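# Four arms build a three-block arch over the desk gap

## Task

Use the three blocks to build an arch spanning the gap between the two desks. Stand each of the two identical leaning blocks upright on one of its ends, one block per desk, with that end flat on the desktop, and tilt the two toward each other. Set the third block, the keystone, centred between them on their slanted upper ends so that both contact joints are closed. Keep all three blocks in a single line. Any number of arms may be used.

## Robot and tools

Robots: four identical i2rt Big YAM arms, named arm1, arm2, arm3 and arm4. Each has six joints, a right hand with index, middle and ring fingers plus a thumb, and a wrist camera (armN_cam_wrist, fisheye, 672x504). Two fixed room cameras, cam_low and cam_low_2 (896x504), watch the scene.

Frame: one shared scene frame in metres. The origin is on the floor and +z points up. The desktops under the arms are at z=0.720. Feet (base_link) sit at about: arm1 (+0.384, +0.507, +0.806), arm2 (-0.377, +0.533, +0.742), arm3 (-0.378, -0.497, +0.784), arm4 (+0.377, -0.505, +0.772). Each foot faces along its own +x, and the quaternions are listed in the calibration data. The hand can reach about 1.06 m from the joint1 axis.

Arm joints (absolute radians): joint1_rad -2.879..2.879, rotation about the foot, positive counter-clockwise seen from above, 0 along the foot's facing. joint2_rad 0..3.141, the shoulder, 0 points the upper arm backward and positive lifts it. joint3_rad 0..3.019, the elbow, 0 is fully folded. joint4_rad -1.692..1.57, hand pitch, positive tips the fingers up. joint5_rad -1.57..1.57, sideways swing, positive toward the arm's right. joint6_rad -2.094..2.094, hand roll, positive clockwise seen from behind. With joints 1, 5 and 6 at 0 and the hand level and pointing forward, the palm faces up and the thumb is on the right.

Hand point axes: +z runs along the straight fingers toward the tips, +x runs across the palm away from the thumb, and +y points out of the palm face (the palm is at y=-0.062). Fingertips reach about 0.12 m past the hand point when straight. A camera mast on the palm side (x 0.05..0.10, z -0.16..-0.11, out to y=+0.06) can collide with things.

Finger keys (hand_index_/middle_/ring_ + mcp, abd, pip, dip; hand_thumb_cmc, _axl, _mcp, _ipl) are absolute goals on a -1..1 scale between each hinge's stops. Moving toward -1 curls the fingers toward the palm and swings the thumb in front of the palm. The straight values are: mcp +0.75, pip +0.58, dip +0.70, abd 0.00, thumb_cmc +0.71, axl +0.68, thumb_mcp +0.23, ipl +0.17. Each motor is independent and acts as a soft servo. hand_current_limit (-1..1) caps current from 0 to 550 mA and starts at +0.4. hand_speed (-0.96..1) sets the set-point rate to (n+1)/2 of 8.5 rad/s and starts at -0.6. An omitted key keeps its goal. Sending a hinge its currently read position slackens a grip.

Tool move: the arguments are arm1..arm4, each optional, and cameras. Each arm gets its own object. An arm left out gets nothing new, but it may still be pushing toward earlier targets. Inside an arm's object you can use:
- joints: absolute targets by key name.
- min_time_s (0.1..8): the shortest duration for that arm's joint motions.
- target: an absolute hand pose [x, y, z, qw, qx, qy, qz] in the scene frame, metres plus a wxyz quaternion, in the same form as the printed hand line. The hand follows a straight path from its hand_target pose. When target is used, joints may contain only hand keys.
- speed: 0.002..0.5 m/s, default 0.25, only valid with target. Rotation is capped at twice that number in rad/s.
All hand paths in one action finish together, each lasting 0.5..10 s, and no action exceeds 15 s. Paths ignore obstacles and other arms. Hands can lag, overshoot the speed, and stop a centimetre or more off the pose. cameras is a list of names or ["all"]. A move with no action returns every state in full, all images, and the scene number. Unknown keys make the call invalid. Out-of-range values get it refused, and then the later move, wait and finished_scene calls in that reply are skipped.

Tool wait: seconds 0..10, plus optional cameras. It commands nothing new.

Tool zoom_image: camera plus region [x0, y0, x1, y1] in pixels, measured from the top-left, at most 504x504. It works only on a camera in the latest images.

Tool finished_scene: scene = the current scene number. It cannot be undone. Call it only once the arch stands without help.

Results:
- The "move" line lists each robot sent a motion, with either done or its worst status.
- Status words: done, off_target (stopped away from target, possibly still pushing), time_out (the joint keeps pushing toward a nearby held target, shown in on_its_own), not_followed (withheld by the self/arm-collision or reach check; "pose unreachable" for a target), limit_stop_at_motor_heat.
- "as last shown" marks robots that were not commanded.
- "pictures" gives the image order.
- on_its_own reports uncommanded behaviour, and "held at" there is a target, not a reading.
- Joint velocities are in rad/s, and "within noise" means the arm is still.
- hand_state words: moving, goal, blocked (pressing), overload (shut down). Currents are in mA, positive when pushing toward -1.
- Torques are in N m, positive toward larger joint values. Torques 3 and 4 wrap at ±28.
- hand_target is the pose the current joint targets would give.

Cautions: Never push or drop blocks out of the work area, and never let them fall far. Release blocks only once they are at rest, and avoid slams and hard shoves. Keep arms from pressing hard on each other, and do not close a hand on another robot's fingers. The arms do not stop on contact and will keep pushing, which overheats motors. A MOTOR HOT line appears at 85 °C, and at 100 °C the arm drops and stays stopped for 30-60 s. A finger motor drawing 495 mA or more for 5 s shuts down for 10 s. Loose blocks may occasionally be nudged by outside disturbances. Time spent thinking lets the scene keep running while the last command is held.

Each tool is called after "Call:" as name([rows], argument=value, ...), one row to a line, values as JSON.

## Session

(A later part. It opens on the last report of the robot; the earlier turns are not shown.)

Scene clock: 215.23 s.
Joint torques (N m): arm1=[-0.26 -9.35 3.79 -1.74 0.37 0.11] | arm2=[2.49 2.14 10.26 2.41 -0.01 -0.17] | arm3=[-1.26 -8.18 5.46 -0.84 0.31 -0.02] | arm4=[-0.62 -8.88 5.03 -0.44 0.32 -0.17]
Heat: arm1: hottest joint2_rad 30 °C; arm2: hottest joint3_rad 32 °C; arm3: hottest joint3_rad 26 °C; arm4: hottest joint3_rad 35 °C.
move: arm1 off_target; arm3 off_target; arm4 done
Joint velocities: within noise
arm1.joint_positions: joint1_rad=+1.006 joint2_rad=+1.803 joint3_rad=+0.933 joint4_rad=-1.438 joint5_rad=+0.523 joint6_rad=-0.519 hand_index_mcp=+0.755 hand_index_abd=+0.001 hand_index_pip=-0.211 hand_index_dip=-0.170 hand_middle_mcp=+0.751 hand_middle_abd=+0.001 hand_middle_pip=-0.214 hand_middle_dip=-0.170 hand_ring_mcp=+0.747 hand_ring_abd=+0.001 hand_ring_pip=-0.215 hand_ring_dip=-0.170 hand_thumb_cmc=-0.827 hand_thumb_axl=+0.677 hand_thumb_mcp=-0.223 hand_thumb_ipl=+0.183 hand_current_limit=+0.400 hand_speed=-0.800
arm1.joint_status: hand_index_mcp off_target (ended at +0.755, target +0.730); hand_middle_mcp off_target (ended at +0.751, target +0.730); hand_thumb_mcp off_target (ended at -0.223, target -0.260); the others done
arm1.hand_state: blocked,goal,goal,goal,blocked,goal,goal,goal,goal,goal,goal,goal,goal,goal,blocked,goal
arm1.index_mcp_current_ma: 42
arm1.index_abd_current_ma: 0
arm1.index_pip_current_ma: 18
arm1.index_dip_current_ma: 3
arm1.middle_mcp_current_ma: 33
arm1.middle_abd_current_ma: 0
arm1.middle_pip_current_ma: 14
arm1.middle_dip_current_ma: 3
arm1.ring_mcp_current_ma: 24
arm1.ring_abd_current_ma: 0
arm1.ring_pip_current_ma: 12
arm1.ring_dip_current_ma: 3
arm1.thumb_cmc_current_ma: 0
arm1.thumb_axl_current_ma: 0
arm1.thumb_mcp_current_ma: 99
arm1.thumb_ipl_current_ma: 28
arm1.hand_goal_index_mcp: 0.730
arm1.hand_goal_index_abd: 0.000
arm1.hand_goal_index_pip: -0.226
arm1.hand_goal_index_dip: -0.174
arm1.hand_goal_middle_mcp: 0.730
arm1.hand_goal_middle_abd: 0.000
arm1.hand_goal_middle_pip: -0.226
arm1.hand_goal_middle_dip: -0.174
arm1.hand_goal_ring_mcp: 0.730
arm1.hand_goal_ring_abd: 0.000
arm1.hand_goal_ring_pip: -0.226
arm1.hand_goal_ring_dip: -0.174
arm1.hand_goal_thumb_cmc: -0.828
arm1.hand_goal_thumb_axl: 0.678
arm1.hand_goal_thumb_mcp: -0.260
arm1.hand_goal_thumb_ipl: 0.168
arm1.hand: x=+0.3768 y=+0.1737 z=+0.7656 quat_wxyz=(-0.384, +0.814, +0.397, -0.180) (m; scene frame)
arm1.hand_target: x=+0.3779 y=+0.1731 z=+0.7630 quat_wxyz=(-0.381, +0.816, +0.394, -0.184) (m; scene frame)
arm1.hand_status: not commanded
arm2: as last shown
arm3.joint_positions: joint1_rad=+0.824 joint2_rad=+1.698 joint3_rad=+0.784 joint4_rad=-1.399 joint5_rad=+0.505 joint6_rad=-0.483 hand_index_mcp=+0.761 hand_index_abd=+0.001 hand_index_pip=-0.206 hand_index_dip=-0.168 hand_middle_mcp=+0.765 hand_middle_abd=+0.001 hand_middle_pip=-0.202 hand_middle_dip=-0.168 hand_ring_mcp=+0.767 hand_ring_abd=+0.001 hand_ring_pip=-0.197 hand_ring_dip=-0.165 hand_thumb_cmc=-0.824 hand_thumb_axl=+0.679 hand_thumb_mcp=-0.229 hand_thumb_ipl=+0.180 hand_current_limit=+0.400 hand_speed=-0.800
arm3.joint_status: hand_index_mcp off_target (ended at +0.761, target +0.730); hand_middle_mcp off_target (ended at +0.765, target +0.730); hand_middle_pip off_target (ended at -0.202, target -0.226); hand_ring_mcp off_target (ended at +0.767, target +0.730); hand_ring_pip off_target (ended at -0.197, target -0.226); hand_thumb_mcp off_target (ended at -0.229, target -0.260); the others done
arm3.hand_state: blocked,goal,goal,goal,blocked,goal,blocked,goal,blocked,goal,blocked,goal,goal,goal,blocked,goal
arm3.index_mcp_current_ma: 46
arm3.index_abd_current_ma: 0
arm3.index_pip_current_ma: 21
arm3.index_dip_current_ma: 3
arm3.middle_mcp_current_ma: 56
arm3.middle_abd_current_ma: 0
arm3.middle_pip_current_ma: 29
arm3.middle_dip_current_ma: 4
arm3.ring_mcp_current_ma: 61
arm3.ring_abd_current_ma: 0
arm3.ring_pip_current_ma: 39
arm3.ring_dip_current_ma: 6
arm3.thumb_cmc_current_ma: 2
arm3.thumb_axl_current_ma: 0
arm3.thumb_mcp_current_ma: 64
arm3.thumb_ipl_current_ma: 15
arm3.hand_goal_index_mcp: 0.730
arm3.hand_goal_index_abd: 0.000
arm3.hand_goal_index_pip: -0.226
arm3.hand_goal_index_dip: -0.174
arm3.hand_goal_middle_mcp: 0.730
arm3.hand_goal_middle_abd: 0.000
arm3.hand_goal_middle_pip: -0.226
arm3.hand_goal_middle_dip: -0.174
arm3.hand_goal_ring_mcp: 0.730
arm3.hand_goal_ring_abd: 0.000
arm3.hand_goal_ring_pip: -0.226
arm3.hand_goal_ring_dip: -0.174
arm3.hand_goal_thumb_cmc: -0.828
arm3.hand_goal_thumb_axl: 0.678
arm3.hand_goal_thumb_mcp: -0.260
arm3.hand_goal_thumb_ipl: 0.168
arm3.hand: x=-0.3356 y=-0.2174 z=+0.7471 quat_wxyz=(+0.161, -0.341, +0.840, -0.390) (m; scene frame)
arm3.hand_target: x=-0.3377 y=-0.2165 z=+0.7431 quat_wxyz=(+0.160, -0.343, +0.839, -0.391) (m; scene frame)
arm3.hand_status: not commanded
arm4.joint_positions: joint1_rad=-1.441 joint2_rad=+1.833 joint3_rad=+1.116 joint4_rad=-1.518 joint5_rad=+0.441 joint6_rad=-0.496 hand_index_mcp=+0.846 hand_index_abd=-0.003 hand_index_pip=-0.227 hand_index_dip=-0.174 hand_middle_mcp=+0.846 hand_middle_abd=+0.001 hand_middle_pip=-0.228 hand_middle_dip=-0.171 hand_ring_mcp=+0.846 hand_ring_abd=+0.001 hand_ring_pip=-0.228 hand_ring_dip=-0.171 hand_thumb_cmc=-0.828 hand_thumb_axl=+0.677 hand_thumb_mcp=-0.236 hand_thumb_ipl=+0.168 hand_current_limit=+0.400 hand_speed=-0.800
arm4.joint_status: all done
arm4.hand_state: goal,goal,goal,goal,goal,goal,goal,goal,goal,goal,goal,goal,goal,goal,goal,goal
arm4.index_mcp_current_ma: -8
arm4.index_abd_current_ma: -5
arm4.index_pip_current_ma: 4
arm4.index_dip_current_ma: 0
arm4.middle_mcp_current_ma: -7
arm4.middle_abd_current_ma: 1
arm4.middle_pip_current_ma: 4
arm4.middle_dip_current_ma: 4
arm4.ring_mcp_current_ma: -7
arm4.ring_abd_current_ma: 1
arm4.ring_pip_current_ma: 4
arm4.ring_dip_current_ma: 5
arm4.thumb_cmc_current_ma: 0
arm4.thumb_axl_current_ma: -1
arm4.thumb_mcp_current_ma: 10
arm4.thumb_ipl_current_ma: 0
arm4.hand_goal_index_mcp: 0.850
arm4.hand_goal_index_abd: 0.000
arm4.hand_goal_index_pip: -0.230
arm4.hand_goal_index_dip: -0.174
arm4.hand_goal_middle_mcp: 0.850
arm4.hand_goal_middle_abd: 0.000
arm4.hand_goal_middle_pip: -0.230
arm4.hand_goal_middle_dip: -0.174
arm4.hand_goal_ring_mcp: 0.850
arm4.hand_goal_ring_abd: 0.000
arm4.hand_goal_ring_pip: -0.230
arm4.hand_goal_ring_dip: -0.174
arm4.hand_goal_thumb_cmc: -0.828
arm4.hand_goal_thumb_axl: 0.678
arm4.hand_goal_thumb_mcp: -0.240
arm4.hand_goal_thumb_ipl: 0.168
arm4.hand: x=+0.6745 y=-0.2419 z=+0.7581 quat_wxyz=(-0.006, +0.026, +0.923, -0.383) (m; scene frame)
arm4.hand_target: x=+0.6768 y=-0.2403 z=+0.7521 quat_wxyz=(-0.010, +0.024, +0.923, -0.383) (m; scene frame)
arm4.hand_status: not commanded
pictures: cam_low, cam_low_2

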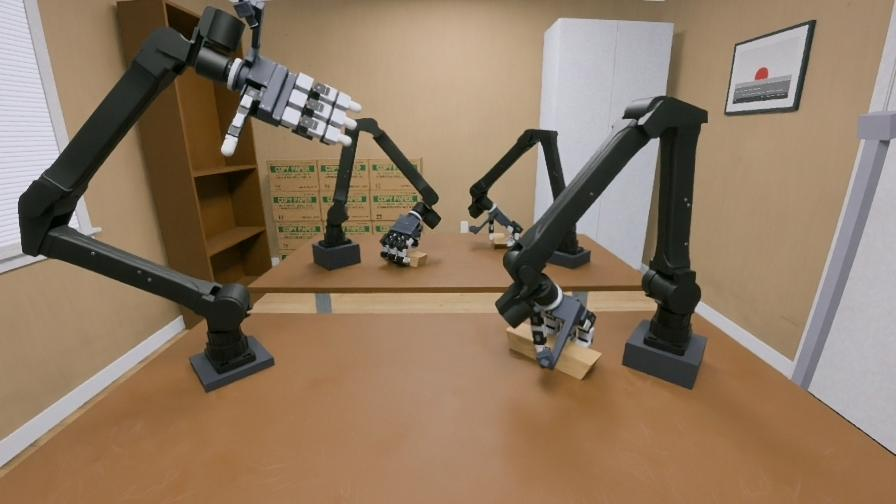

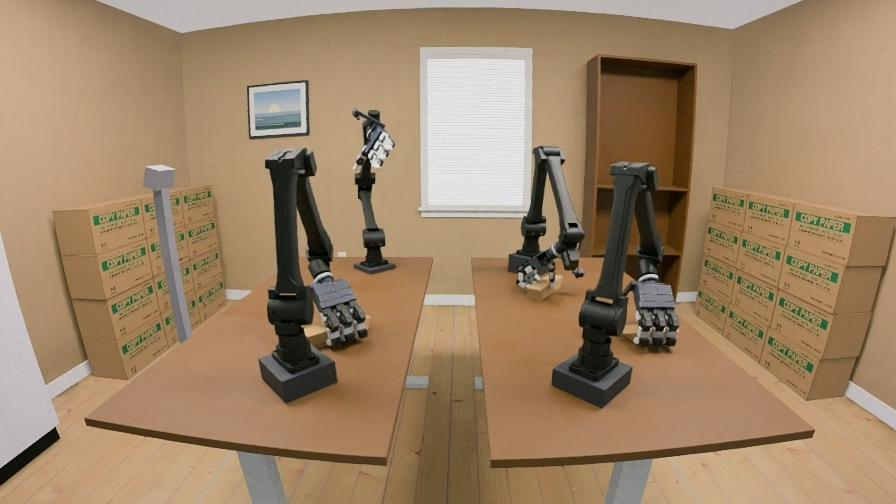

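Call:
move(arm1={"joints": {"hand_index_mcp": 0.83, "hand_middle_mcp": 0.83, "hand_ring_mcp": 0.83, "hand_index_pip": -0.15, "hand_middle_pip": -0.15, "hand_ring_pip": -0.15, "hand_thumb_mcp": -0.17}}, arm3={"joints": {"hand_current_limit": 0.7, "hand_index_mcp": 0.64, "hand_middle_mcp": 0.64, "hand_ring_mcp": 0.64, "hand_index_pip": -0.25, "hand_middle_pip": -0.25, "hand_ring_pip": -0.25, "hand_thumb_mcp": -0.33, "hand_thumb_ipl": 0.12}}, arm4={"joints": {"hand_index_mcp": 0.79, "hand_middle_mcp": 0.79, "hand_ring_mcp": 0.79, "hand_index_pip": -0.24, "hand_middle_pip": -0.24, "hand_ring_pip": -0.24, "hand_thumb_mcp": -0.28}}, cameras=[])

Call:
move(arm1={"target": [0.3905, 0.1887, 0.760, 0.381, -0.816, -0.394, 0.184], "speed": 0.06}, arm4={"joints": {"hand_current_limit": 0.65, "hand_index_mcp": 0.72, "hand_middle_mcp": 0.72, "hand_ring_mcp": 0.72, "hand_index_pip": -0.26, "hand_middle_pip": -0.26, "hand_ring_pip": -0.26, "hand_thumb_mcp": -0.36, "hand_thumb_ipl": 0.13}}, cameras=["cam_low", "cam_low_2"])

Call:
zoom_image(camera="cam_low_2", region=[510, 250, 580, 310])

Call:
zoom_image(camera="cam_low", region=[370, 220, 440, 280])

Call:
zoom_image(camera="cam_low", region=[480, 220, 530, 260])

Scene clock: 230.80 s.
Joint torques (N m): arm1=[-0.5 -9.41 3.77 -1.76 0.39 0.11] | arm2=[2.49 2.14 10.28 2.43 -0.01 -0.17] | arm3=[-1.14 -8.12 5.48 -0.83 0.3 -0.02] | arm4=[-0.79 -8.94 5.01 -0.53 0.3 -0.17]
Heat: arm1: hottest joint2_rad 30 °C; arm2: hottest joint3_rad 32 °C; arm3: hottest joint3_rad 26 °C; arm4: hottest joint3_rad 34 °C.
move: arm1 done; arm3 off_target; arm4 off_target
Joint velocities: within noise
arm1.joint_positions: joint1_rad=+1.007 joint2_rad=+1.803 joint3_rad=+0.933 joint4_rad=-1.438 joint5_rad=+0.522 joint6_rad=-0.519 hand_index_mcp=+0.813 hand_index_abd=+0.001 hand_index_pip=-0.153 hand_index_dip=-0.171 hand_middle_mcp=+0.815 hand_middle_abd=+0.001 hand_middle_pip=-0.153 hand_middle_dip=-0.170 hand_ring_mcp=+0.813 hand_ring_abd=+0.001 hand_ring_pip=-0.153 hand_ring_dip=-0.171 hand_thumb_cmc=-0.827 hand_thumb_axl=+0.677 hand_thumb_mcp=-0.172 hand_thumb_ipl=+0.170 hand_current_limit=+0.400 hand_speed=-0.800
arm1.joint_status: all done
arm1.hand_state: goal,goal,goal,goal,goal,goal,goal,goal,goal,goal,goal,goal,goal,goal,goal,goal
arm1.index_mcp_current_ma: -24
arm1.index_abd_current_ma: 0
arm1.index_pip_current_ma: -2
arm1.index_dip_current_ma: 2
arm1.middle_mcp_current_ma: -21
arm1.middle_abd_current_ma: 0
arm1.middle_pip_current_ma: -1
arm1.middle_dip_current_ma: 3
arm1.ring_mcp_current_ma: -24
arm1.ring_abd_current_ma: 0
arm1.ring_pip_current_ma: -2
arm1.ring_dip_current_ma: 2
arm1.thumb_cmc_current_ma: 0
arm1.thumb_axl_current_ma: 0
arm1.thumb_mcp_current_ma: -2
arm1.thumb_ipl_current_ma: 2
arm1.hand_goal_index_mcp: 0.830
arm1.hand_goal_index_abd: 0.000
arm1.hand_goal_index_pip: -0.150
arm1.hand_goal_index_dip: -0.174
arm1.hand_goal_middle_mcp: 0.830
arm1.hand_goal_middle_abd: 0.000
arm1.hand_goal_middle_pip: -0.150
arm1.hand_goal_middle_dip: -0.174
arm1.hand_goal_ring_mcp: 0.830
arm1.hand_goal_ring_abd: 0.000
arm1.hand_goal_ring_pip: -0.150
arm1.hand_goal_ring_dip: -0.174
arm1.hand_goal_thumb_cmc: -0.828
arm1.hand_goal_thumb_axl: 0.678
arm1.hand_goal_thumb_mcp: -0.170
arm1.hand_goal_thumb_ipl: 0.168
arm1.hand: x=+0.3771 y=+0.1738 z=+0.7655 quat_wxyz=(-0.384, +0.814, +0.397, -0.180) (m; scene frame)
arm1.hand_target: x=+0.3780 y=+0.1732 z=+0.7630 quat_wxyz=(-0.381, +0.816, +0.394, -0.184) (m; scene frame)
arm1.hand_status: not commanded
arm2: as last shown
arm3.joint_positions: joint1_rad=+0.824 joint2_rad=+1.698 joint3_rad=+0.784 joint4_rad=-1.399 joint5_rad=+0.505 joint6_rad=-0.483 hand_index_mcp=+0.741 hand_index_abd=+0.001 hand_index_pip=-0.207 hand_index_dip=-0.162 hand_middle_mcp=+0.743 hand_middle_abd=+0.001 hand_middle_pip=-0.204 hand_middle_dip=-0.161 hand_ring_mcp=+0.742 hand_ring_abd=+0.001 hand_ring_pip=-0.199 hand_ring_dip=-0.158 hand_thumb_cmc=-0.818 hand_thumb_axl=+0.680 hand_thumb_mcp=-0.227 hand_thumb_ipl=+0.180 hand_current_limit=+0.700 hand_speed=-0.800
arm3.joint_status: hand_index_mcp off_target (ended at +0.741, target +0.640); hand_index_pip off_target (ended at -0.207, target -0.250); hand_middle_mcp off_target (ended at +0.743, target +0.640); hand_middle_pip off_target (ended at -0.204, target -0.250); hand_ring_mcp off_target (ended at +0.742, target +0.640); hand_ring_pip off_target (ended at -0.199, target -0.250); hand_thumb_mcp off_target (ended at -0.227, target -0.330); hand_thumb_ipl off_target (ended at +0.180, target +0.120); the others done
arm3.hand_state: blocked,goal,blocked,goal,blocked,goal,blocked,goal,blocked,goal,blocked,goal,goal,goal,blocked,blocked
arm3.index_mcp_current_ma: 286
arm3.index_abd_current_ma: 0
arm3.index_pip_current_ma: 69
arm3.index_dip_current_ma: 9
arm3.middle_mcp_current_ma: 295
arm3.middle_abd_current_ma: 0
arm3.middle_pip_current_ma: 78
arm3.middle_dip_current_ma: 11
arm3.ring_mcp_current_ma: 288
arm3.ring_abd_current_ma: 0
arm3.ring_pip_current_ma: 91
arm3.ring_dip_current_ma: 16
arm3.thumb_cmc_current_ma: 8
arm3.thumb_axl_current_ma: 1
arm3.thumb_mcp_current_ma: 395
arm3.thumb_ipl_current_ma: 182
arm3.hand_goal_index_mcp: 0.640
arm3.hand_goal_index_abd: 0.000
arm3.hand_goal_index_pip: -0.250
arm3.hand_goal_index_dip: -0.174
arm3.hand_goal_middle_mcp: 0.640
arm3.hand_goal_middle_abd: 0.000
arm3.hand_goal_middle_pip: -0.250
arm3.hand_goal_middle_dip: -0.174
arm3.hand_goal_ring_mcp: 0.640
arm3.hand_goal_ring_abd: 0.000
arm3.hand_goal_ring_pip: -0.250
arm3.hand_goal_ring_dip: -0.174
arm3.hand_goal_thumb_cmc: -0.828
arm3.hand_goal_thumb_axl: 0.678
arm3.hand_goal_thumb_mcp: -0.330
arm3.hand_goal_thumb_ipl: 0.120
arm3.hand: x=-0.3355 y=-0.2175 z=+0.7472 quat_wxyz=(+0.161, -0.341, +0.840, -0.391) (m; scene frame)
arm3.hand_target: x=-0.3377 y=-0.2165 z=+0.7431 quat_wxyz=(+0.160, -0.343, +0.839, -0.391) (m; scene frame)
arm3.hand_status: not commanded
arm4.joint_positions: joint1_rad=-1.441 joint2_rad=+1.833 joint3_rad=+1.116 joint4_rad=-1.518 joint5_rad=+0.440 joint6_rad=-0.496 hand_index_mcp=+0.815 hand_index_abd=-0.003 hand_index_pip=-0.231 hand_index_dip=-0.172 hand_middle_mcp=+0.813 hand_middle_abd=+0.001 hand_middle_pip=-0.230 hand_middle_dip=-0.171 hand_ring_mcp=+0.812 hand_ring_abd=+0.001 hand_ring_pip=-0.231 hand_ring_dip=-0.170 hand_thumb_cmc=-0.825 hand_thumb_axl=+0.679 hand_thumb_mcp=-0.242 hand_thumb_ipl=+0.181 hand_current_limit=+0.400 hand_speed=-0.800
arm4.joint_status: hand_index_mcp off_target (ended at +0.815, target +0.790); hand_middle_mcp off_target (ended at +0.813, target +0.790); hand_ring_mcp off_target (ended at +0.812, target +0.790); hand_thumb_mcp off_target (ended at -0.242, target -0.280); the others done
arm4.hand_state: blocked,goal,goal,goal,blocked,goal,goal,goal,blocked,goal,goal,goal,goal,goal,blocked,goal
arm4.index_mcp_current_ma: 72
arm4.index_abd_current_ma: -5
arm4.index_pip_current_ma: 18
arm4.index_dip_current_ma: 2
arm4.middle_mcp_current_ma: 65
arm4.middle_abd_current_ma: 1
arm4.middle_pip_current_ma: 20
arm4.middle_dip_current_ma: 5
arm4.ring_mcp_current_ma: 63
arm4.ring_abd_current_ma: 1
arm4.ring_pip_current_ma: 20
arm4.ring_dip_current_ma: 6
arm4.thumb_cmc_current_ma: 6
arm4.thumb_axl_current_ma: 1
arm4.thumb_mcp_current_ma: 157
arm4.thumb_ipl_current_ma: 42
arm4.hand_goal_index_mcp: 0.790
arm4.hand_goal_index_abd: 0.000
arm4.hand_goal_index_pip: -0.240
arm4.hand_goal_index_dip: -0.174
arm4.hand_goal_middle_mcp: 0.790
arm4.hand_goal_middle_abd: 0.000
arm4.hand_goal_middle_pip: -0.240
arm4.hand_goal_middle_dip: -0.174
arm4.hand_goal_ring_mcp: 0.790
arm4.hand_goal_ring_abd: 0.000
arm4.hand_goal_ring_pip: -0.240
arm4.hand_goal_ring_dip: -0.174
arm4.hand_goal_thumb_cmc: -0.828
arm4.hand_goal_thumb_axl: 0.678
arm4.hand_goal_thumb_mcp: -0.280
arm4.hand_goal_thumb_ipl: 0.168
arm4.hand: x=+0.6745 y=-0.2418 z=+0.7581 quat_wxyz=(-0.006, +0.026, +0.924, -0.383) (m; scene frame)
arm4.hand_target: x=+0.6768 y=-0.2403 z=+0.7521 quat_wxyz=(-0.010, +0.024, +0.923, -0.383) (m; scene frame)
arm4.hand_status: not commanded
pictures: none
No camera images: "cameras" was empty.

Scene clock: 231.90 s.
Joint torques (N m): arm1=[-0.26 -10.11 3.45 -1.72 0.28 0.11] | arm2=[2.55 2.14 10.26 2.4 -0.02 -0.17] | arm3=[-1.26 -8.12 5.49 -0.84 0.3 -0.02] | arm4=[-0.73 -8.94 5.11 -0.39 0.27 -0.17]
Heat: arm1: hottest joint2_rad 30 °C; arm2: hottest joint3_rad 32 °C; arm3: hottest joint3_rad 26 °C; arm4: hottest joint3_rad 34 °C.
move: arm1 done; arm4 off_target
Joint velocities: within noise
arm1.joint_positions: joint1_rad=+1.047 joint2_rad=+1.803 joint3_rad=+0.897 joint4_rad=-1.433 joint5_rad=+0.496 joint6_rad=-0.484 hand_index_mcp=+0.813 hand_index_abd=+0.001 hand_index_pip=-0.153 hand_index_dip=-0.171 hand_middle_mcp=+0.815 hand_middle_abd=+0.001 hand_middle_pip=-0.153 hand_middle_dip=-0.170 hand_ring_mcp=+0.813 hand_ring_abd=+0.001 hand_ring_pip=-0.153 hand_ring_dip=-0.171 hand_thumb_cmc=-0.827 hand_thumb_axl=+0.677 hand_thumb_mcp=-0.172 hand_thumb_ipl=+0.170 hand_current_limit=+0.400 hand_speed=-0.800
arm1.joint_status: not commanded
arm1.hand_state: goal,goal,goal,goal,goal,goal,goal,goal,goal,goal,goal,goal,goal,goal,goal,goal
arm1.index_mcp_current_ma: -24
arm1.index_abd_current_ma: 0
arm1.index_pip_current_ma: -2
arm1.index_dip_current_ma: 2
arm1.middle_mcp_current_ma: -21
arm1.middle_abd_current_ma: 0
arm1.middle_pip_current_ma: -1
arm1.middle_dip_current_ma: 3
arm1.ring_mcp_current_ma: -24
arm1.ring_abd_current_ma: 0
arm1.ring_pip_current_ma: -2
arm1.ring_dip_current_ma: 2
arm1.thumb_cmc_current_ma: 0
arm1.thumb_axl_current_ma: 0
arm1.thumb_mcp_current_ma: -2
arm1.thumb_ipl_current_ma: 2
arm1.hand_goal_index_mcp: 0.830
arm1.hand_goal_index_abd: 0.000
arm1.hand_goal_index_pip: -0.150
arm1.hand_goal_index_dip: -0.174
arm1.hand_goal_middle_mcp: 0.830
arm1.hand_goal_middle_abd: 0.000
arm1.hand_goal_middle_pip: -0.150
arm1.hand_goal_middle_dip: -0.174
arm1.hand_goal_ring_mcp: 0.830
arm1.hand_goal_ring_abd: 0.000
arm1.hand_goal_ring_pip: -0.150
arm1.hand_goal_ring_dip: -0.174
arm1.hand_goal_thumb_cmc: -0.828
arm1.hand_goal_thumb_axl: 0.678
arm1.hand_goal_thumb_mcp: -0.170
arm1.hand_goal_thumb_ipl: 0.168
arm1.hand: x=+0.3884 y=+0.1913 z=+0.7592 quat_wxyz=(-0.390, +0.811, +0.398, -0.179) (m; scene frame)
arm1.hand_target: x=+0.3905 y=+0.1887 z=+0.7600 quat_wxyz=(-0.381, +0.816, +0.394, -0.184) (m; scene frame)
arm1.hand_status: done (0.003 m and 1.4 deg from the pose sent, 0.021 m and 0.7 deg at the start)
arm2.joint_positions: joint1_rad=-0.448 joint2_rad=+0.573 joint3_rad=+1.398 joint4_rad=-1.247 joint5_rad=-0.048 joint6_rad=+1.051 hand_index_mcp=+0.755 hand_index_abd=+0.001 hand_index_pip=+0.577 hand_index_dip=+0.696 hand_middle_mcp=+0.755 hand_middle_abd=+0.001 hand_middle_pip=+0.577 hand_middle_dip=+0.696 hand_ring_mcp=+0.755 hand_ring_abd=+0.001 hand_ring_pip=+0.577 hand_ring_dip=+0.696 hand_thumb_cmc=+0.715 hand_thumb_axl=+0.677 hand_thumb_mcp=+0.226 hand_thumb_ipl=+0.168 hand_current_limit=+0.400 hand_speed=-0.600
arm2.joint_status: not commanded
arm2.hand_state: goal,goal,goal,goal,goal,goal,goal,goal,goal,goal,goal,goal,goal,goal,goal,goal
arm2.index_mcp_current_ma: 1
arm2.index_abd_current_ma: 0
arm2.index_pip_current_ma: 1
arm2.index_dip_current_ma: 0
arm2.middle_mcp_current_ma: 1
arm2.middle_abd_current_ma: 0
arm2.middle_pip_current_ma: 1
arm2.middle_dip_current_ma: 0
arm2.ring_mcp_current_ma: 1
arm2.ring_abd_current_ma: 0
arm2.ring_pip_current_ma: 1
arm2.ring_dip_current_ma: 0
arm2.thumb_cmc_current_ma: 1
arm2.thumb_axl_current_ma: -1
arm2.thumb_mcp_current_ma: 0
arm2.thumb_ipl_current_ma: 0
arm2.hand_goal_index_mcp: 0.754
arm2.hand_goal_index_abd: 0.000
arm2.hand_goal_index_pip: 0.576
arm2.hand_goal_index_dip: 0.696
arm2.hand_goal_middle_mcp: 0.754
arm2.hand_goal_middle_abd: 0.000
arm2.hand_goal_middle_pip: 0.576
arm2.hand_goal_middle_dip: 0.696
arm2.hand_goal_ring_mcp: 0.754
arm2.hand_goal_ring_abd: 0.000
arm2.hand_goal_ring_pip: 0.576
arm2.hand_goal_ring_dip: 0.696
arm2.hand_goal_thumb_cmc: 0.714
arm2.hand_goal_thumb_axl: 0.678
arm2.hand_goal_thumb_mcp: 0.226
arm2.hand_goal_thumb_ipl: 0.168
arm2.hand: x=-0.3626 y=+0.2886 z=+1.3352 quat_wxyz=(+0.405, +0.793, -0.270, +0.366) (m; scene frame)
arm2.hand_target: x=-0.3638 y=+0.2923 z=+1.3472 quat_wxyz=(+0.414, +0.786, -0.267, +0.374) (m; scene frame)
arm2.hand_status: not commanded
arm3: as last shown
arm4.joint_positions: joint1_rad=-1.441 joint2_rad=+1.833 joint3_rad=+1.116 joint4_rad=-1.518 joint5_rad=+0.441 joint6_rad=-0.496 hand_index_mcp=+0.790 hand_index_abd=-0.003 hand_index_pip=-0.232 hand_index_dip=-0.166 hand_middle_mcp=+0.785 hand_middle_abd=+0.001 hand_middle_pip=-0.231 hand_middle_dip=-0.165 hand_ring_mcp=+0.782 hand_ring_abd=+0.001 hand_ring_pip=-0.231 hand_ring_dip=-0.164 hand_thumb_cmc=-0.820 hand_thumb_axl=+0.681 hand_thumb_mcp=-0.233 hand_thumb_ipl=+0.181 hand_current_limit=+0.650 hand_speed=-0.800
arm4.joint_status: hand_index_mcp off_target (ended at +0.790, target +0.720); hand_index_pip off_target (ended at -0.232, target -0.260); hand_middle_mcp off_target (ended at +0.785, target +0.720); hand_middle_pip off_target (ended at -0.231, target -0.260); hand_ring_mcp off_target (ended at +0.782, target +0.720); hand_ring_pip off_target (ended at -0.231, target -0.260); hand_thumb_mcp off_target (ended at -0.233, target -0.360); hand_thumb_ipl off_target (ended at +0.181, target +0.130); the others done
arm4.hand_state: blocked,goal,blocked,goal,blocked,goal,blocked,goal,blocked,goal,blocked,goal,goal,goal,blocked,blocked
arm4.index_mcp_current_ma: 259
arm4.index_abd_current_ma: -5
arm4.index_pip_current_ma: 78
arm4.index_dip_current_ma: 15
arm4.middle_mcp_current_ma: 236
arm4.middle_abd_current_ma: 1
arm4.middle_pip_current_ma: 82
arm4.middle_dip_current_ma: 19
arm4.ring_mcp_current_ma: 222
arm4.ring_abd_current_ma: 1
arm4.ring_pip_current_ma: 81
arm4.ring_dip_current_ma: 23
arm4.thumb_cmc_current_ma: 18
arm4.thumb_axl_current_ma: 6
arm4.thumb_mcp_current_ma: 454
arm4.thumb_ipl_current_ma: 232
arm4.hand_goal_index_mcp: 0.720
arm4.hand_goal_index_abd: 0.000
arm4.hand_goal_index_pip: -0.260
arm4.hand_goal_index_dip: -0.174
arm4.hand_goal_middle_mcp: 0.720
arm4.hand_goal_middle_abd: 0.000
arm4.hand_goal_middle_pip: -0.260
arm4.hand_goal_middle_dip: -0.174
arm4.hand_goal_ring_mcp: 0.720
arm4.hand_goal_ring_abd: 0.000
arm4.hand_goal_ring_pip: -0.260
arm4.hand_goal_ring_dip: -0.174
arm4.hand_goal_thumb_cmc: -0.828
arm4.hand_goal_thumb_axl: 0.678
arm4.hand_goal_thumb_mcp: -0.360
arm4.hand_goal_thumb_ipl: 0.130
arm4.hand: x=+0.6746 y=-0.2419 z=+0.7581 quat_wxyz=(-0.006, +0.026, +0.923, -0.383) (m; scene frame)
arm4.hand_target: x=+0.6768 y=-0.2403 z=+0.7521 quat_wxyz=(-0.010, +0.024, +0.923, -0.383) (m; scene frame)
arm4.hand_status: not commanded
pictures: cam_low, cam_low_2

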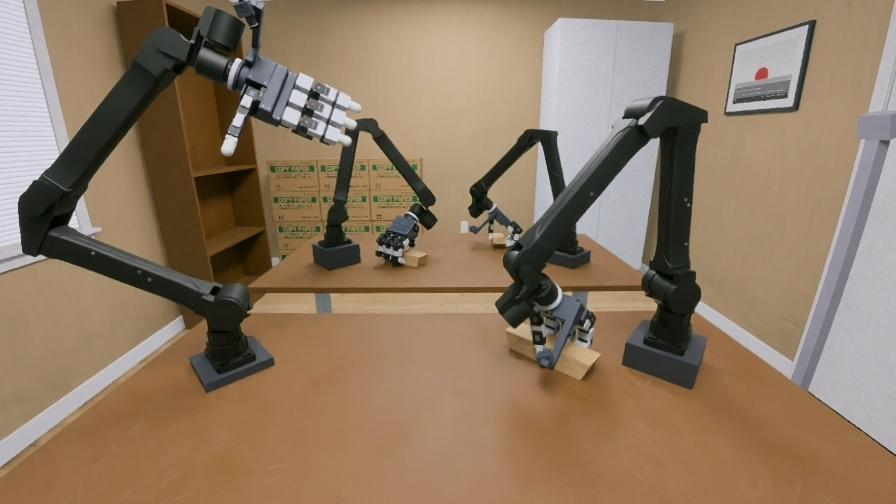

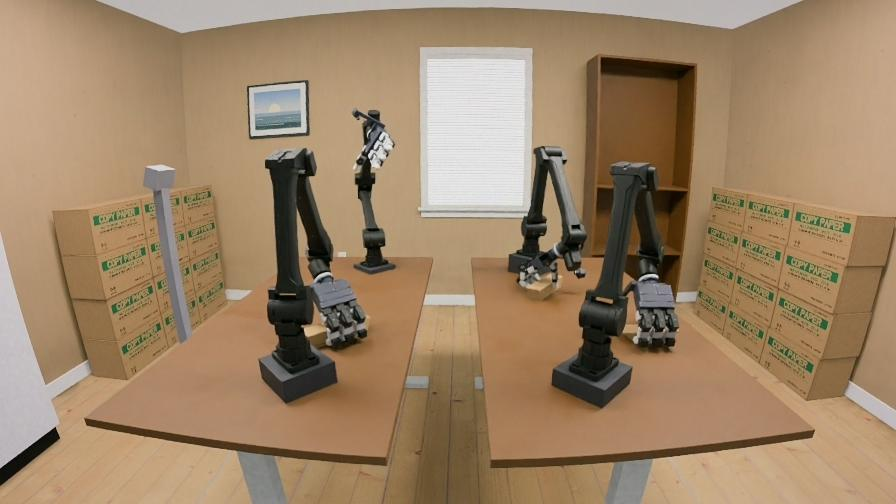

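Scaled by 7.200 from the camera's 896x504 image, which has a finer 1280x720 frame.

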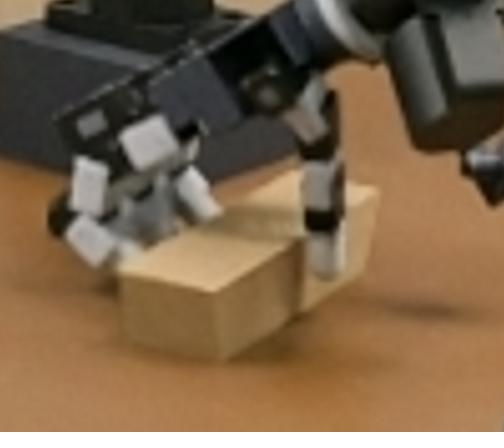

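Scaled by 7.200 from the camera's 896x504 image, which has a finer 1280x720 frame.

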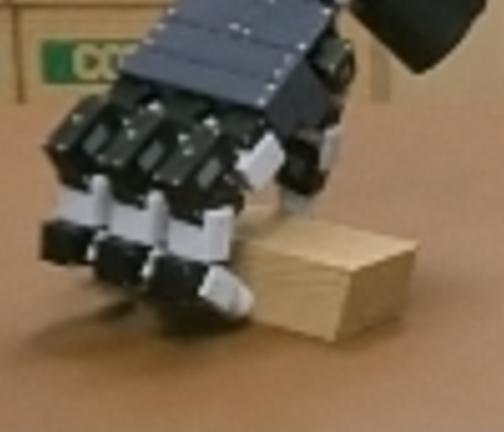

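Scaled by 10.080 from the camera's 896x504 image, which has a finer 1280x720 frame.

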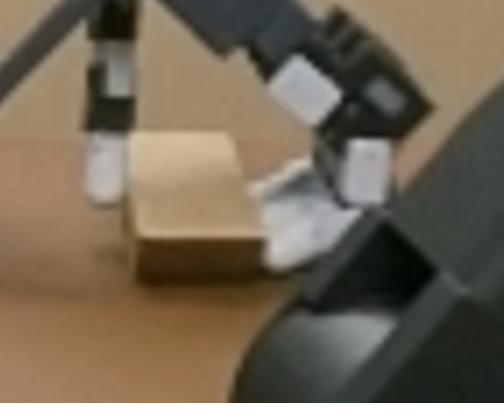

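Call:
move(arm1={"joints": {"hand_index_mcp": 0.73, "hand_middle_mcp": 0.73, "hand_ring_mcp": 0.73, "hand_index_pip": -0.226, "hand_middle_pip": -0.226, "hand_ring_pip": -0.226, "hand_thumb_mcp": -0.26}}, arm3={"target": [-0.3377, -0.2165, 0.86, 0.160, -0.343, 0.839, -0.391], "speed": 0.08}, cameras=["cam_low", "cam_low_2"])

Call:
zoom_image(camera="cam_low", region=[470, 220, 620, 370])

Call:
zoom_image(camera="cam_low_2", region=[280, 220, 400, 340])

Scene clock: 239.23 s.
Joint torques (N m): arm1=[-0.32 -9.99 3.43 -1.78 0.34 0.12] | arm2=[2.49 2.14 10.26 2.43 -0.01 -0.17] | arm3=[-2.14 -8.47 11.1 -1.88 0.66 -0.16] | arm4=[-0.85 -8.88 5.11 -0.49 0.28 -0.17]
Heat: arm1: hottest joint2_rad 31 °C; arm2: hottest joint3_rad 32 °C; arm3: hottest joint3_rad 26 °C; arm4: hottest joint3_rad 34 °C.
move: arm1 off_target; arm3 off_target
Joint velocities: within noise
arm1.joint_positions: joint1_rad=+1.048 joint2_rad=+1.803 joint3_rad=+0.897 joint4_rad=-1.432 joint5_rad=+0.494 joint6_rad=-0.483 hand_index_mcp=+0.747 hand_index_abd=+0.001 hand_index_pip=-0.215 hand_index_dip=-0.170 hand_middle_mcp=+0.744 hand_middle_abd=+0.001 hand_middle_pip=-0.218 hand_middle_dip=-0.170 hand_ring_mcp=+0.740 hand_ring_abd=+0.001 hand_ring_pip=-0.218 hand_ring_dip=-0.171 hand_thumb_cmc=-0.827 hand_thumb_axl=+0.677 hand_thumb_mcp=-0.214 hand_thumb_ipl=+0.180 hand_current_limit=+0.400 hand_speed=-0.800
arm1.joint_status: hand_thumb_mcp off_target (ended at -0.214, target -0.260); the others done
arm1.hand_state: goal,goal,goal,goal,goal,goal,goal,goal,goal,goal,goal,goal,goal,goal,blocked,goal
arm1.index_mcp_current_ma: 25
arm1.index_abd_current_ma: 0
arm1.index_pip_current_ma: 11
arm1.index_dip_current_ma: 2
arm1.middle_mcp_current_ma: 18
arm1.middle_abd_current_ma: 0
arm1.middle_pip_current_ma: 8
arm1.middle_dip_current_ma: 3
arm1.ring_mcp_current_ma: 11
arm1.ring_abd_current_ma: 0
arm1.ring_pip_current_ma: 7
arm1.ring_dip_current_ma: 2
arm1.thumb_cmc_current_ma: 0
arm1.thumb_axl_current_ma: 0
arm1.thumb_mcp_current_ma: 138
arm1.thumb_ipl_current_ma: 20
arm1.hand_goal_index_mcp: 0.730
arm1.hand_goal_index_abd: 0.000
arm1.hand_goal_index_pip: -0.226
arm1.hand_goal_index_dip: -0.174
arm1.hand_goal_middle_mcp: 0.730
arm1.hand_goal_middle_abd: 0.000
arm1.hand_goal_middle_pip: -0.226
arm1.hand_goal_middle_dip: -0.174
arm1.hand_goal_ring_mcp: 0.730
arm1.hand_goal_ring_abd: 0.000
arm1.hand_goal_ring_pip: -0.226
arm1.hand_goal_ring_dip: -0.174
arm1.hand_goal_thumb_cmc: -0.828
arm1.hand_goal_thumb_axl: 0.678
arm1.hand_goal_thumb_mcp: -0.260
arm1.hand_goal_thumb_ipl: 0.168
arm1.hand: x=+0.3889 y=+0.1911 z=+0.7590 quat_wxyz=(-0.389, +0.811, +0.398, -0.179) (m; scene frame)
arm1.hand_target: x=+0.3905 y=+0.1887 z=+0.7600 quat_wxyz=(-0.381, +0.816, +0.394, -0.184) (m; scene frame)
arm1.hand_status: not commanded
arm2, arm4: as last shown
arm3.joint_positions: joint1_rad=+0.824 joint2_rad=+1.426 joint3_rad=+0.821 joint4_rad=-1.655 joint5_rad=+0.502 joint6_rad=-0.518 hand_index_mcp=+0.741 hand_index_abd=+0.001 hand_index_pip=-0.201 hand_index_dip=-0.151 hand_middle_mcp=+0.732 hand_middle_abd=+0.001 hand_middle_pip=-0.204 hand_middle_dip=-0.148 hand_ring_mcp=+0.718 hand_ring_abd=+0.001 hand_ring_pip=-0.199 hand_ring_dip=-0.146 hand_thumb_cmc=-0.803 hand_thumb_axl=+0.687 hand_thumb_mcp=-0.226 hand_thumb_ipl=+0.180 hand_current_limit=+0.700 hand_speed=-0.800
arm3.joint_status: not commanded
arm3.hand_state: blocked,goal,blocked,blocked,blocked,goal,blocked,blocked,blocked,goal,blocked,blocked,blocked,goal,blocked,blocked
arm3.index_mcp_current_ma: 283
arm3.index_abd_current_ma: 0
arm3.index_pip_current_ma: 84
arm3.index_dip_current_ma: 27
arm3.middle_mcp_current_ma: 248
arm3.middle_abd_current_ma: 0
arm3.middle_pip_current_ma: 78
arm3.middle_dip_current_ma: 33
arm3.ring_mcp_current_ma: 190
arm3.ring_abd_current_ma: 0
arm3.ring_pip_current_ma: 91
arm3.ring_dip_current_ma: 36
arm3.thumb_cmc_current_ma: 31
arm3.thumb_axl_current_ma: 9
arm3.thumb_mcp_current_ma: 403
arm3.thumb_ipl_current_ma: 182
arm3.hand_goal_index_mcp: 0.640
arm3.hand_goal_index_abd: 0.000
arm3.hand_goal_index_pip: -0.250
arm3.hand_goal_index_dip: -0.174
arm3.hand_goal_middle_mcp: 0.640
arm3.hand_goal_middle_abd: 0.000
arm3.hand_goal_middle_pip: -0.250
arm3.hand_goal_middle_dip: -0.174
arm3.hand_goal_ring_mcp: 0.640
arm3.hand_goal_ring_abd: 0.000
arm3.hand_goal_ring_pip: -0.250
arm3.hand_goal_ring_dip: -0.174
arm3.hand_goal_thumb_cmc: -0.828
arm3.hand_goal_thumb_axl: 0.678
arm3.hand_goal_thumb_mcp: -0.330
arm3.hand_goal_thumb_ipl: 0.120
arm3.on_its_own: hand_ring_mcp moved -0.024 toward your old target +0.640
arm3.hand: x=-0.3379 y=-0.2289 z=+0.8443 quat_wxyz=(+0.160, -0.352, +0.845, -0.370) (m; scene frame)
arm3.hand_target: x=-0.3373 y=-0.2169 z=+0.8588 quat_wxyz=(+0.163, -0.355, +0.848, -0.359) (m; scene frame)
arm3.hand_status: off_target (0.020 m and 2.7 deg from the pose sent, 0.113 m and 0.2 deg at the start; a joint's target at an end of its range on 31 of 68 steps)
pictures: cam_low, cam_low_2

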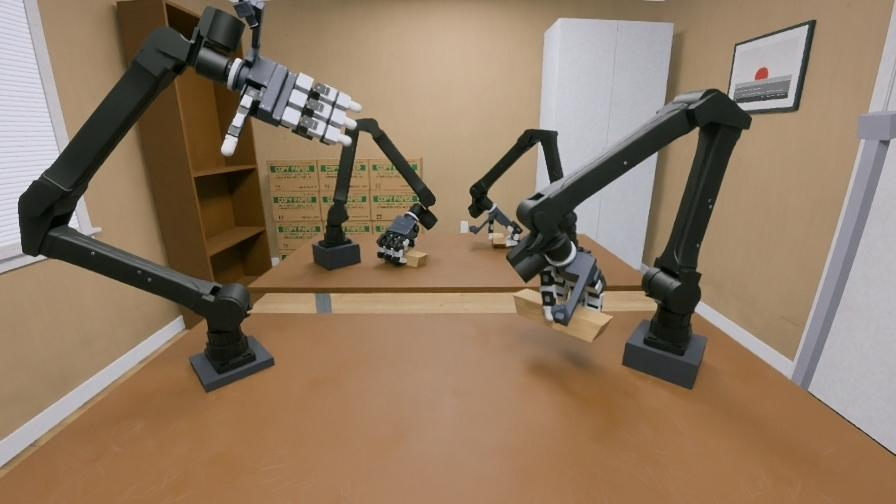

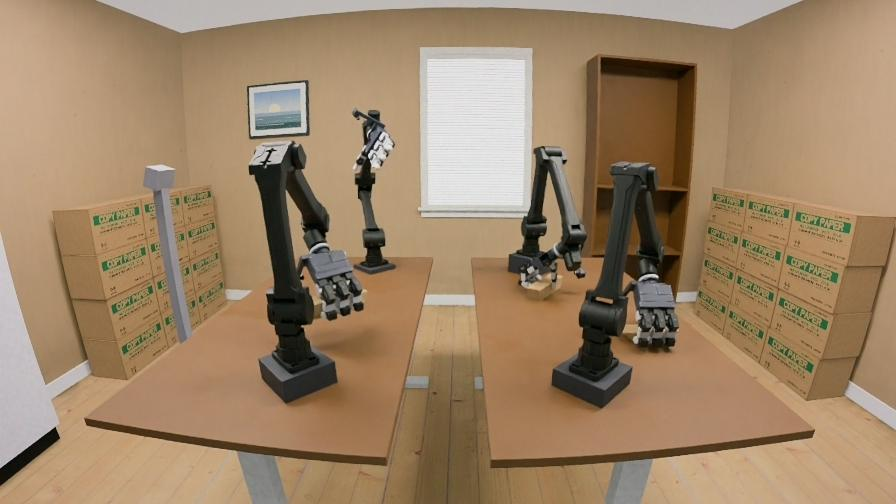

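Scaled by 3.360 from the camera's 896x504 image, which has a finer 1280x720 frame.

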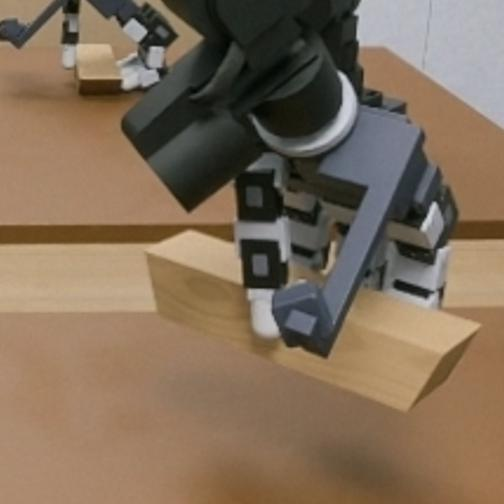

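Scaled by 4.200 from the camera's 896x504 image, which has a finer 1280x720 frame.

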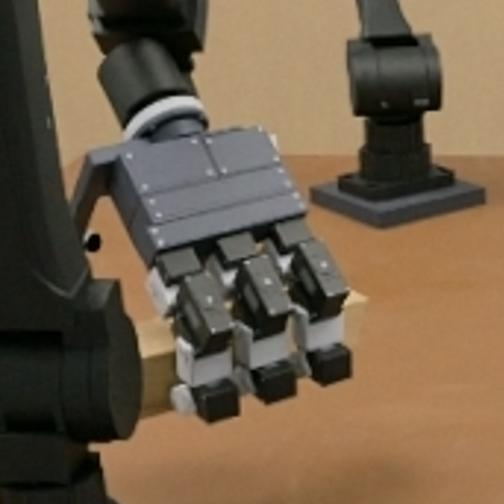

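Call:
move(arm1={"joints": {"hand_current_limit": 0.7, "hand_index_mcp": 0.64, "hand_middle_mcp": 0.64, "hand_ring_mcp": 0.64, "hand_index_pip": -0.25, "hand_middle_pip": -0.25, "hand_ring_pip": -0.25, "hand_thumb_mcp": -0.33, "hand_thumb_ipl": 0.12}}, arm3={"joints": {"joint1_rad": 0.937, "joint2_rad": 1.77, "joint3_rad": 1.43, "joint4_rad": -1.43, "joint5_rad": 0.848, "joint6_rad": -1.262}, "min_time_s": 4}, cameras=["cam_low", "cam_low_2", "arm3_cam_wrist"])

Scene clock: 248.90 s.
Joint torques (N m): arm1=[-0.38 -9.99 3.66 -1.74 0.25 0.11] | arm2=[2.49 2.2 10.26 2.41 -0.01 -0.17] | arm3=[-0.62 -14.68 14.94 0.02 1.16 -0.2] | arm4=[-0.56 -9.11 5.04 -0.42 0.28 -0.17]
Heat: arm1: hottest joint2_rad 31 °C; arm2: hottest joint3_rad 32 °C; arm3: hottest joint3_rad 27 °C; arm4: hottest joint3_rad 33 °C.
move: arm1 off_target; arm3 done
Joint velocities: within noise
arm1.joint_positions: joint1_rad=+1.048 joint2_rad=+1.802 joint3_rad=+0.895 joint4_rad=-1.432 joint5_rad=+0.496 joint6_rad=-0.483 hand_index_mcp=+0.728 hand_index_abd=+0.001 hand_index_pip=-0.217 hand_index_dip=-0.164 hand_middle_mcp=+0.724 hand_middle_abd=+0.001 hand_middle_pip=-0.219 hand_middle_dip=-0.163 hand_ring_mcp=+0.719 hand_ring_abd=+0.001 hand_ring_pip=-0.218 hand_ring_dip=-0.165 hand_thumb_cmc=-0.824 hand_thumb_axl=+0.677 hand_thumb_mcp=-0.214 hand_thumb_ipl=+0.180 hand_current_limit=+0.700 hand_speed=-0.800
arm1.joint_status: hand_index_mcp off_target (ended at +0.728, target +0.640); hand_index_pip off_target (ended at -0.217, target -0.250); hand_middle_mcp off_target (ended at +0.724, target +0.640); hand_middle_pip off_target (ended at -0.219, target -0.250); hand_ring_mcp off_target (ended at +0.719, target +0.640); hand_ring_pip off_target (ended at -0.218, target -0.250); hand_thumb_mcp off_target (ended at -0.214, target -0.330); hand_thumb_ipl off_target (ended at +0.180, target +0.120); the others done
arm1.hand_state: blocked,goal,blocked,goal,blocked,goal,blocked,goal,blocked,goal,blocked,goal,goal,goal,blocked,blocked
arm1.index_mcp_current_ma: 260
arm1.index_abd_current_ma: 0
arm1.index_pip_current_ma: 59
arm1.index_dip_current_ma: 10
arm1.middle_mcp_current_ma: 242
arm1.middle_abd_current_ma: 0
arm1.middle_pip_current_ma: 52
arm1.middle_dip_current_ma: 12
arm1.ring_mcp_current_ma: 223
arm1.ring_abd_current_ma: 0
arm1.ring_pip_current_ma: 55
arm1.ring_dip_current_ma: 9
arm1.thumb_cmc_current_ma: 2
arm1.thumb_axl_current_ma: 0
arm1.thumb_mcp_current_ma: 467
arm1.thumb_ipl_current_ma: 210
arm1.hand_goal_index_mcp: 0.640
arm1.hand_goal_index_abd: 0.000
arm1.hand_goal_index_pip: -0.250
arm1.hand_goal_index_dip: -0.174
arm1.hand_goal_middle_mcp: 0.640
arm1.hand_goal_middle_abd: 0.000
arm1.hand_goal_middle_pip: -0.250
arm1.hand_goal_middle_dip: -0.174
arm1.hand_goal_ring_mcp: 0.640
arm1.hand_goal_ring_abd: 0.000
arm1.hand_goal_ring_pip: -0.250
arm1.hand_goal_ring_dip: -0.174
arm1.hand_goal_thumb_cmc: -0.828
arm1.hand_goal_thumb_axl: 0.678
arm1.hand_goal_thumb_mcp: -0.330
arm1.hand_goal_thumb_ipl: 0.120
arm1.hand: x=+0.3883 y=+0.1918 z=+0.7591 quat_wxyz=(-0.390, +0.811, +0.398, -0.180) (m; scene frame)
arm1.hand_target: x=+0.3904 y=+0.1887 z=+0.7600 quat_wxyz=(-0.381, +0.816, +0.394, -0.184) (m; scene frame)
arm1.hand_status: not commanded
arm2, arm4: as last shown
arm3.joint_positions: joint1_rad=+0.923 joint2_rad=+1.771 joint3_rad=+1.371 joint4_rad=-1.434 joint5_rad=+0.838 joint6_rad=-1.246 hand_index_mcp=+0.741 hand_index_abd=+0.001 hand_index_pip=-0.201 hand_index_dip=-0.151 hand_middle_mcp=+0.732 hand_middle_abd=+0.001 hand_middle_pip=-0.204 hand_middle_dip=-0.148 hand_ring_mcp=+0.717 hand_ring_abd=+0.001 hand_ring_pip=-0.199 hand_ring_dip=-0.146 hand_thumb_cmc=-0.803 hand_thumb_axl=+0.687 hand_thumb_mcp=-0.226 hand_thumb_ipl=+0.180 hand_current_limit=+0.700 hand_speed=-0.800
arm3.joint_status: all done
arm3.hand_state: blocked,goal,blocked,blocked,blocked,goal,blocked,blocked,blocked,goal,blocked,blocked,blocked,goal,blocked,blocked
arm3.index_mcp_current_ma: 283
arm3.index_abd_current_ma: 0
arm3.index_pip_current_ma: 84
arm3.index_dip_current_ma: 27
arm3.middle_mcp_current_ma: 248
arm3.middle_abd_current_ma: 0
arm3.middle_pip_current_ma: 78
arm3.middle_dip_current_ma: 33
arm3.ring_mcp_current_ma: 189
arm3.ring_abd_current_ma: 0
arm3.ring_pip_current_ma: 91
arm3.ring_dip_current_ma: 36
arm3.thumb_cmc_current_ma: 31
arm3.thumb_axl_current_ma: 9
arm3.thumb_mcp_current_ma: 403
arm3.thumb_ipl_current_ma: 182
arm3.hand_goal_index_mcp: 0.640
arm3.hand_goal_index_abd: 0.000
arm3.hand_goal_index_pip: -0.250
arm3.hand_goal_index_dip: -0.174
arm3.hand_goal_middle_mcp: 0.640
arm3.hand_goal_middle_abd: 0.000
arm3.hand_goal_middle_pip: -0.250
arm3.hand_goal_middle_dip: -0.174
arm3.hand_goal_ring_mcp: 0.640
arm3.hand_goal_ring_abd: 0.000
arm3.hand_goal_ring_pip: -0.250
arm3.hand_goal_ring_dip: -0.174
arm3.hand_goal_thumb_cmc: -0.828
arm3.hand_goal_thumb_axl: 0.678
arm3.hand_goal_thumb_mcp: -0.330
arm3.hand_goal_thumb_ipl: 0.120
arm3.hand: x=-0.3930 y=+0.0080 z=+0.8740 quat_wxyz=(+0.289, -0.635, +0.647, -0.308) (m; scene frame)
arm3.hand_target: x=-0.4037 y=+0.0303 z=+0.8952 quat_wxyz=(+0.308, -0.637, +0.646, -0.286) (m; scene frame)
arm3.hand_status: not commanded
pictures: arm3_cam_wrist, cam_low, cam_low_2
camera_calibration:
arm3_cam_wrist: T_world_to_cam=[[-0.368491, 0.795646, -0.480792, 0.306883], [-0.208336, 0.433353, 0.876813, -0.898602], [0.905986, 0.423264, 0.00607486, 0.469596], [0, 0, 0, 1]] pos_world=[-0.499575, -0.0535217, 0.9326]

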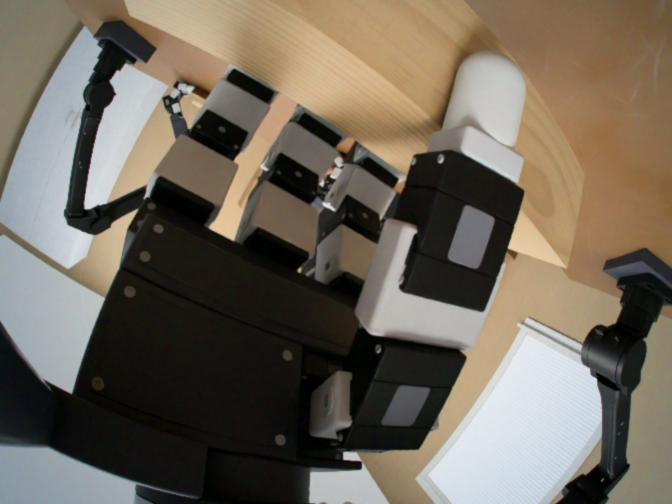

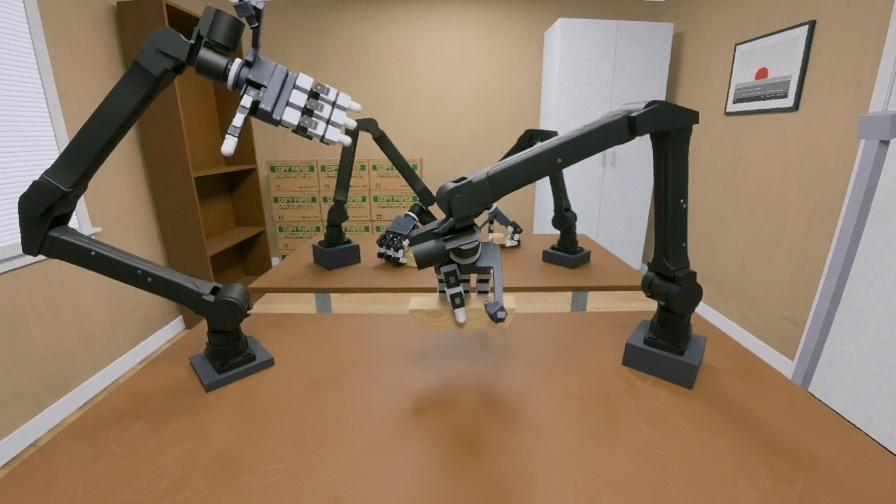

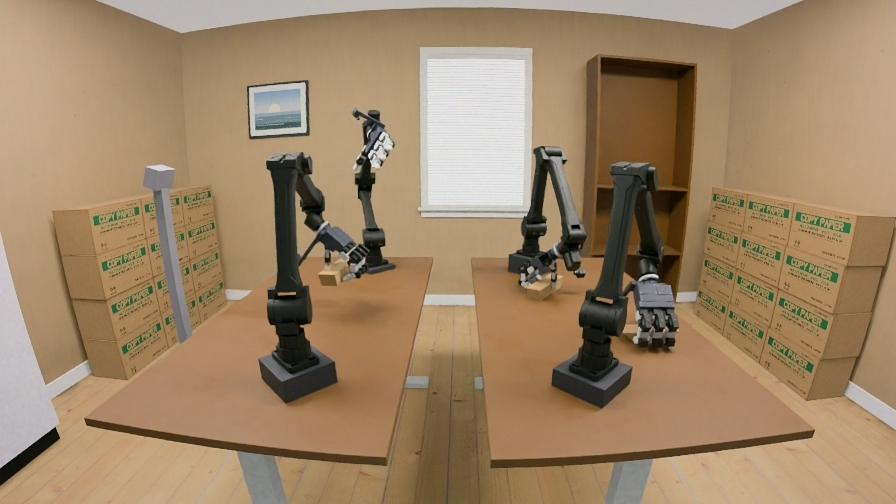

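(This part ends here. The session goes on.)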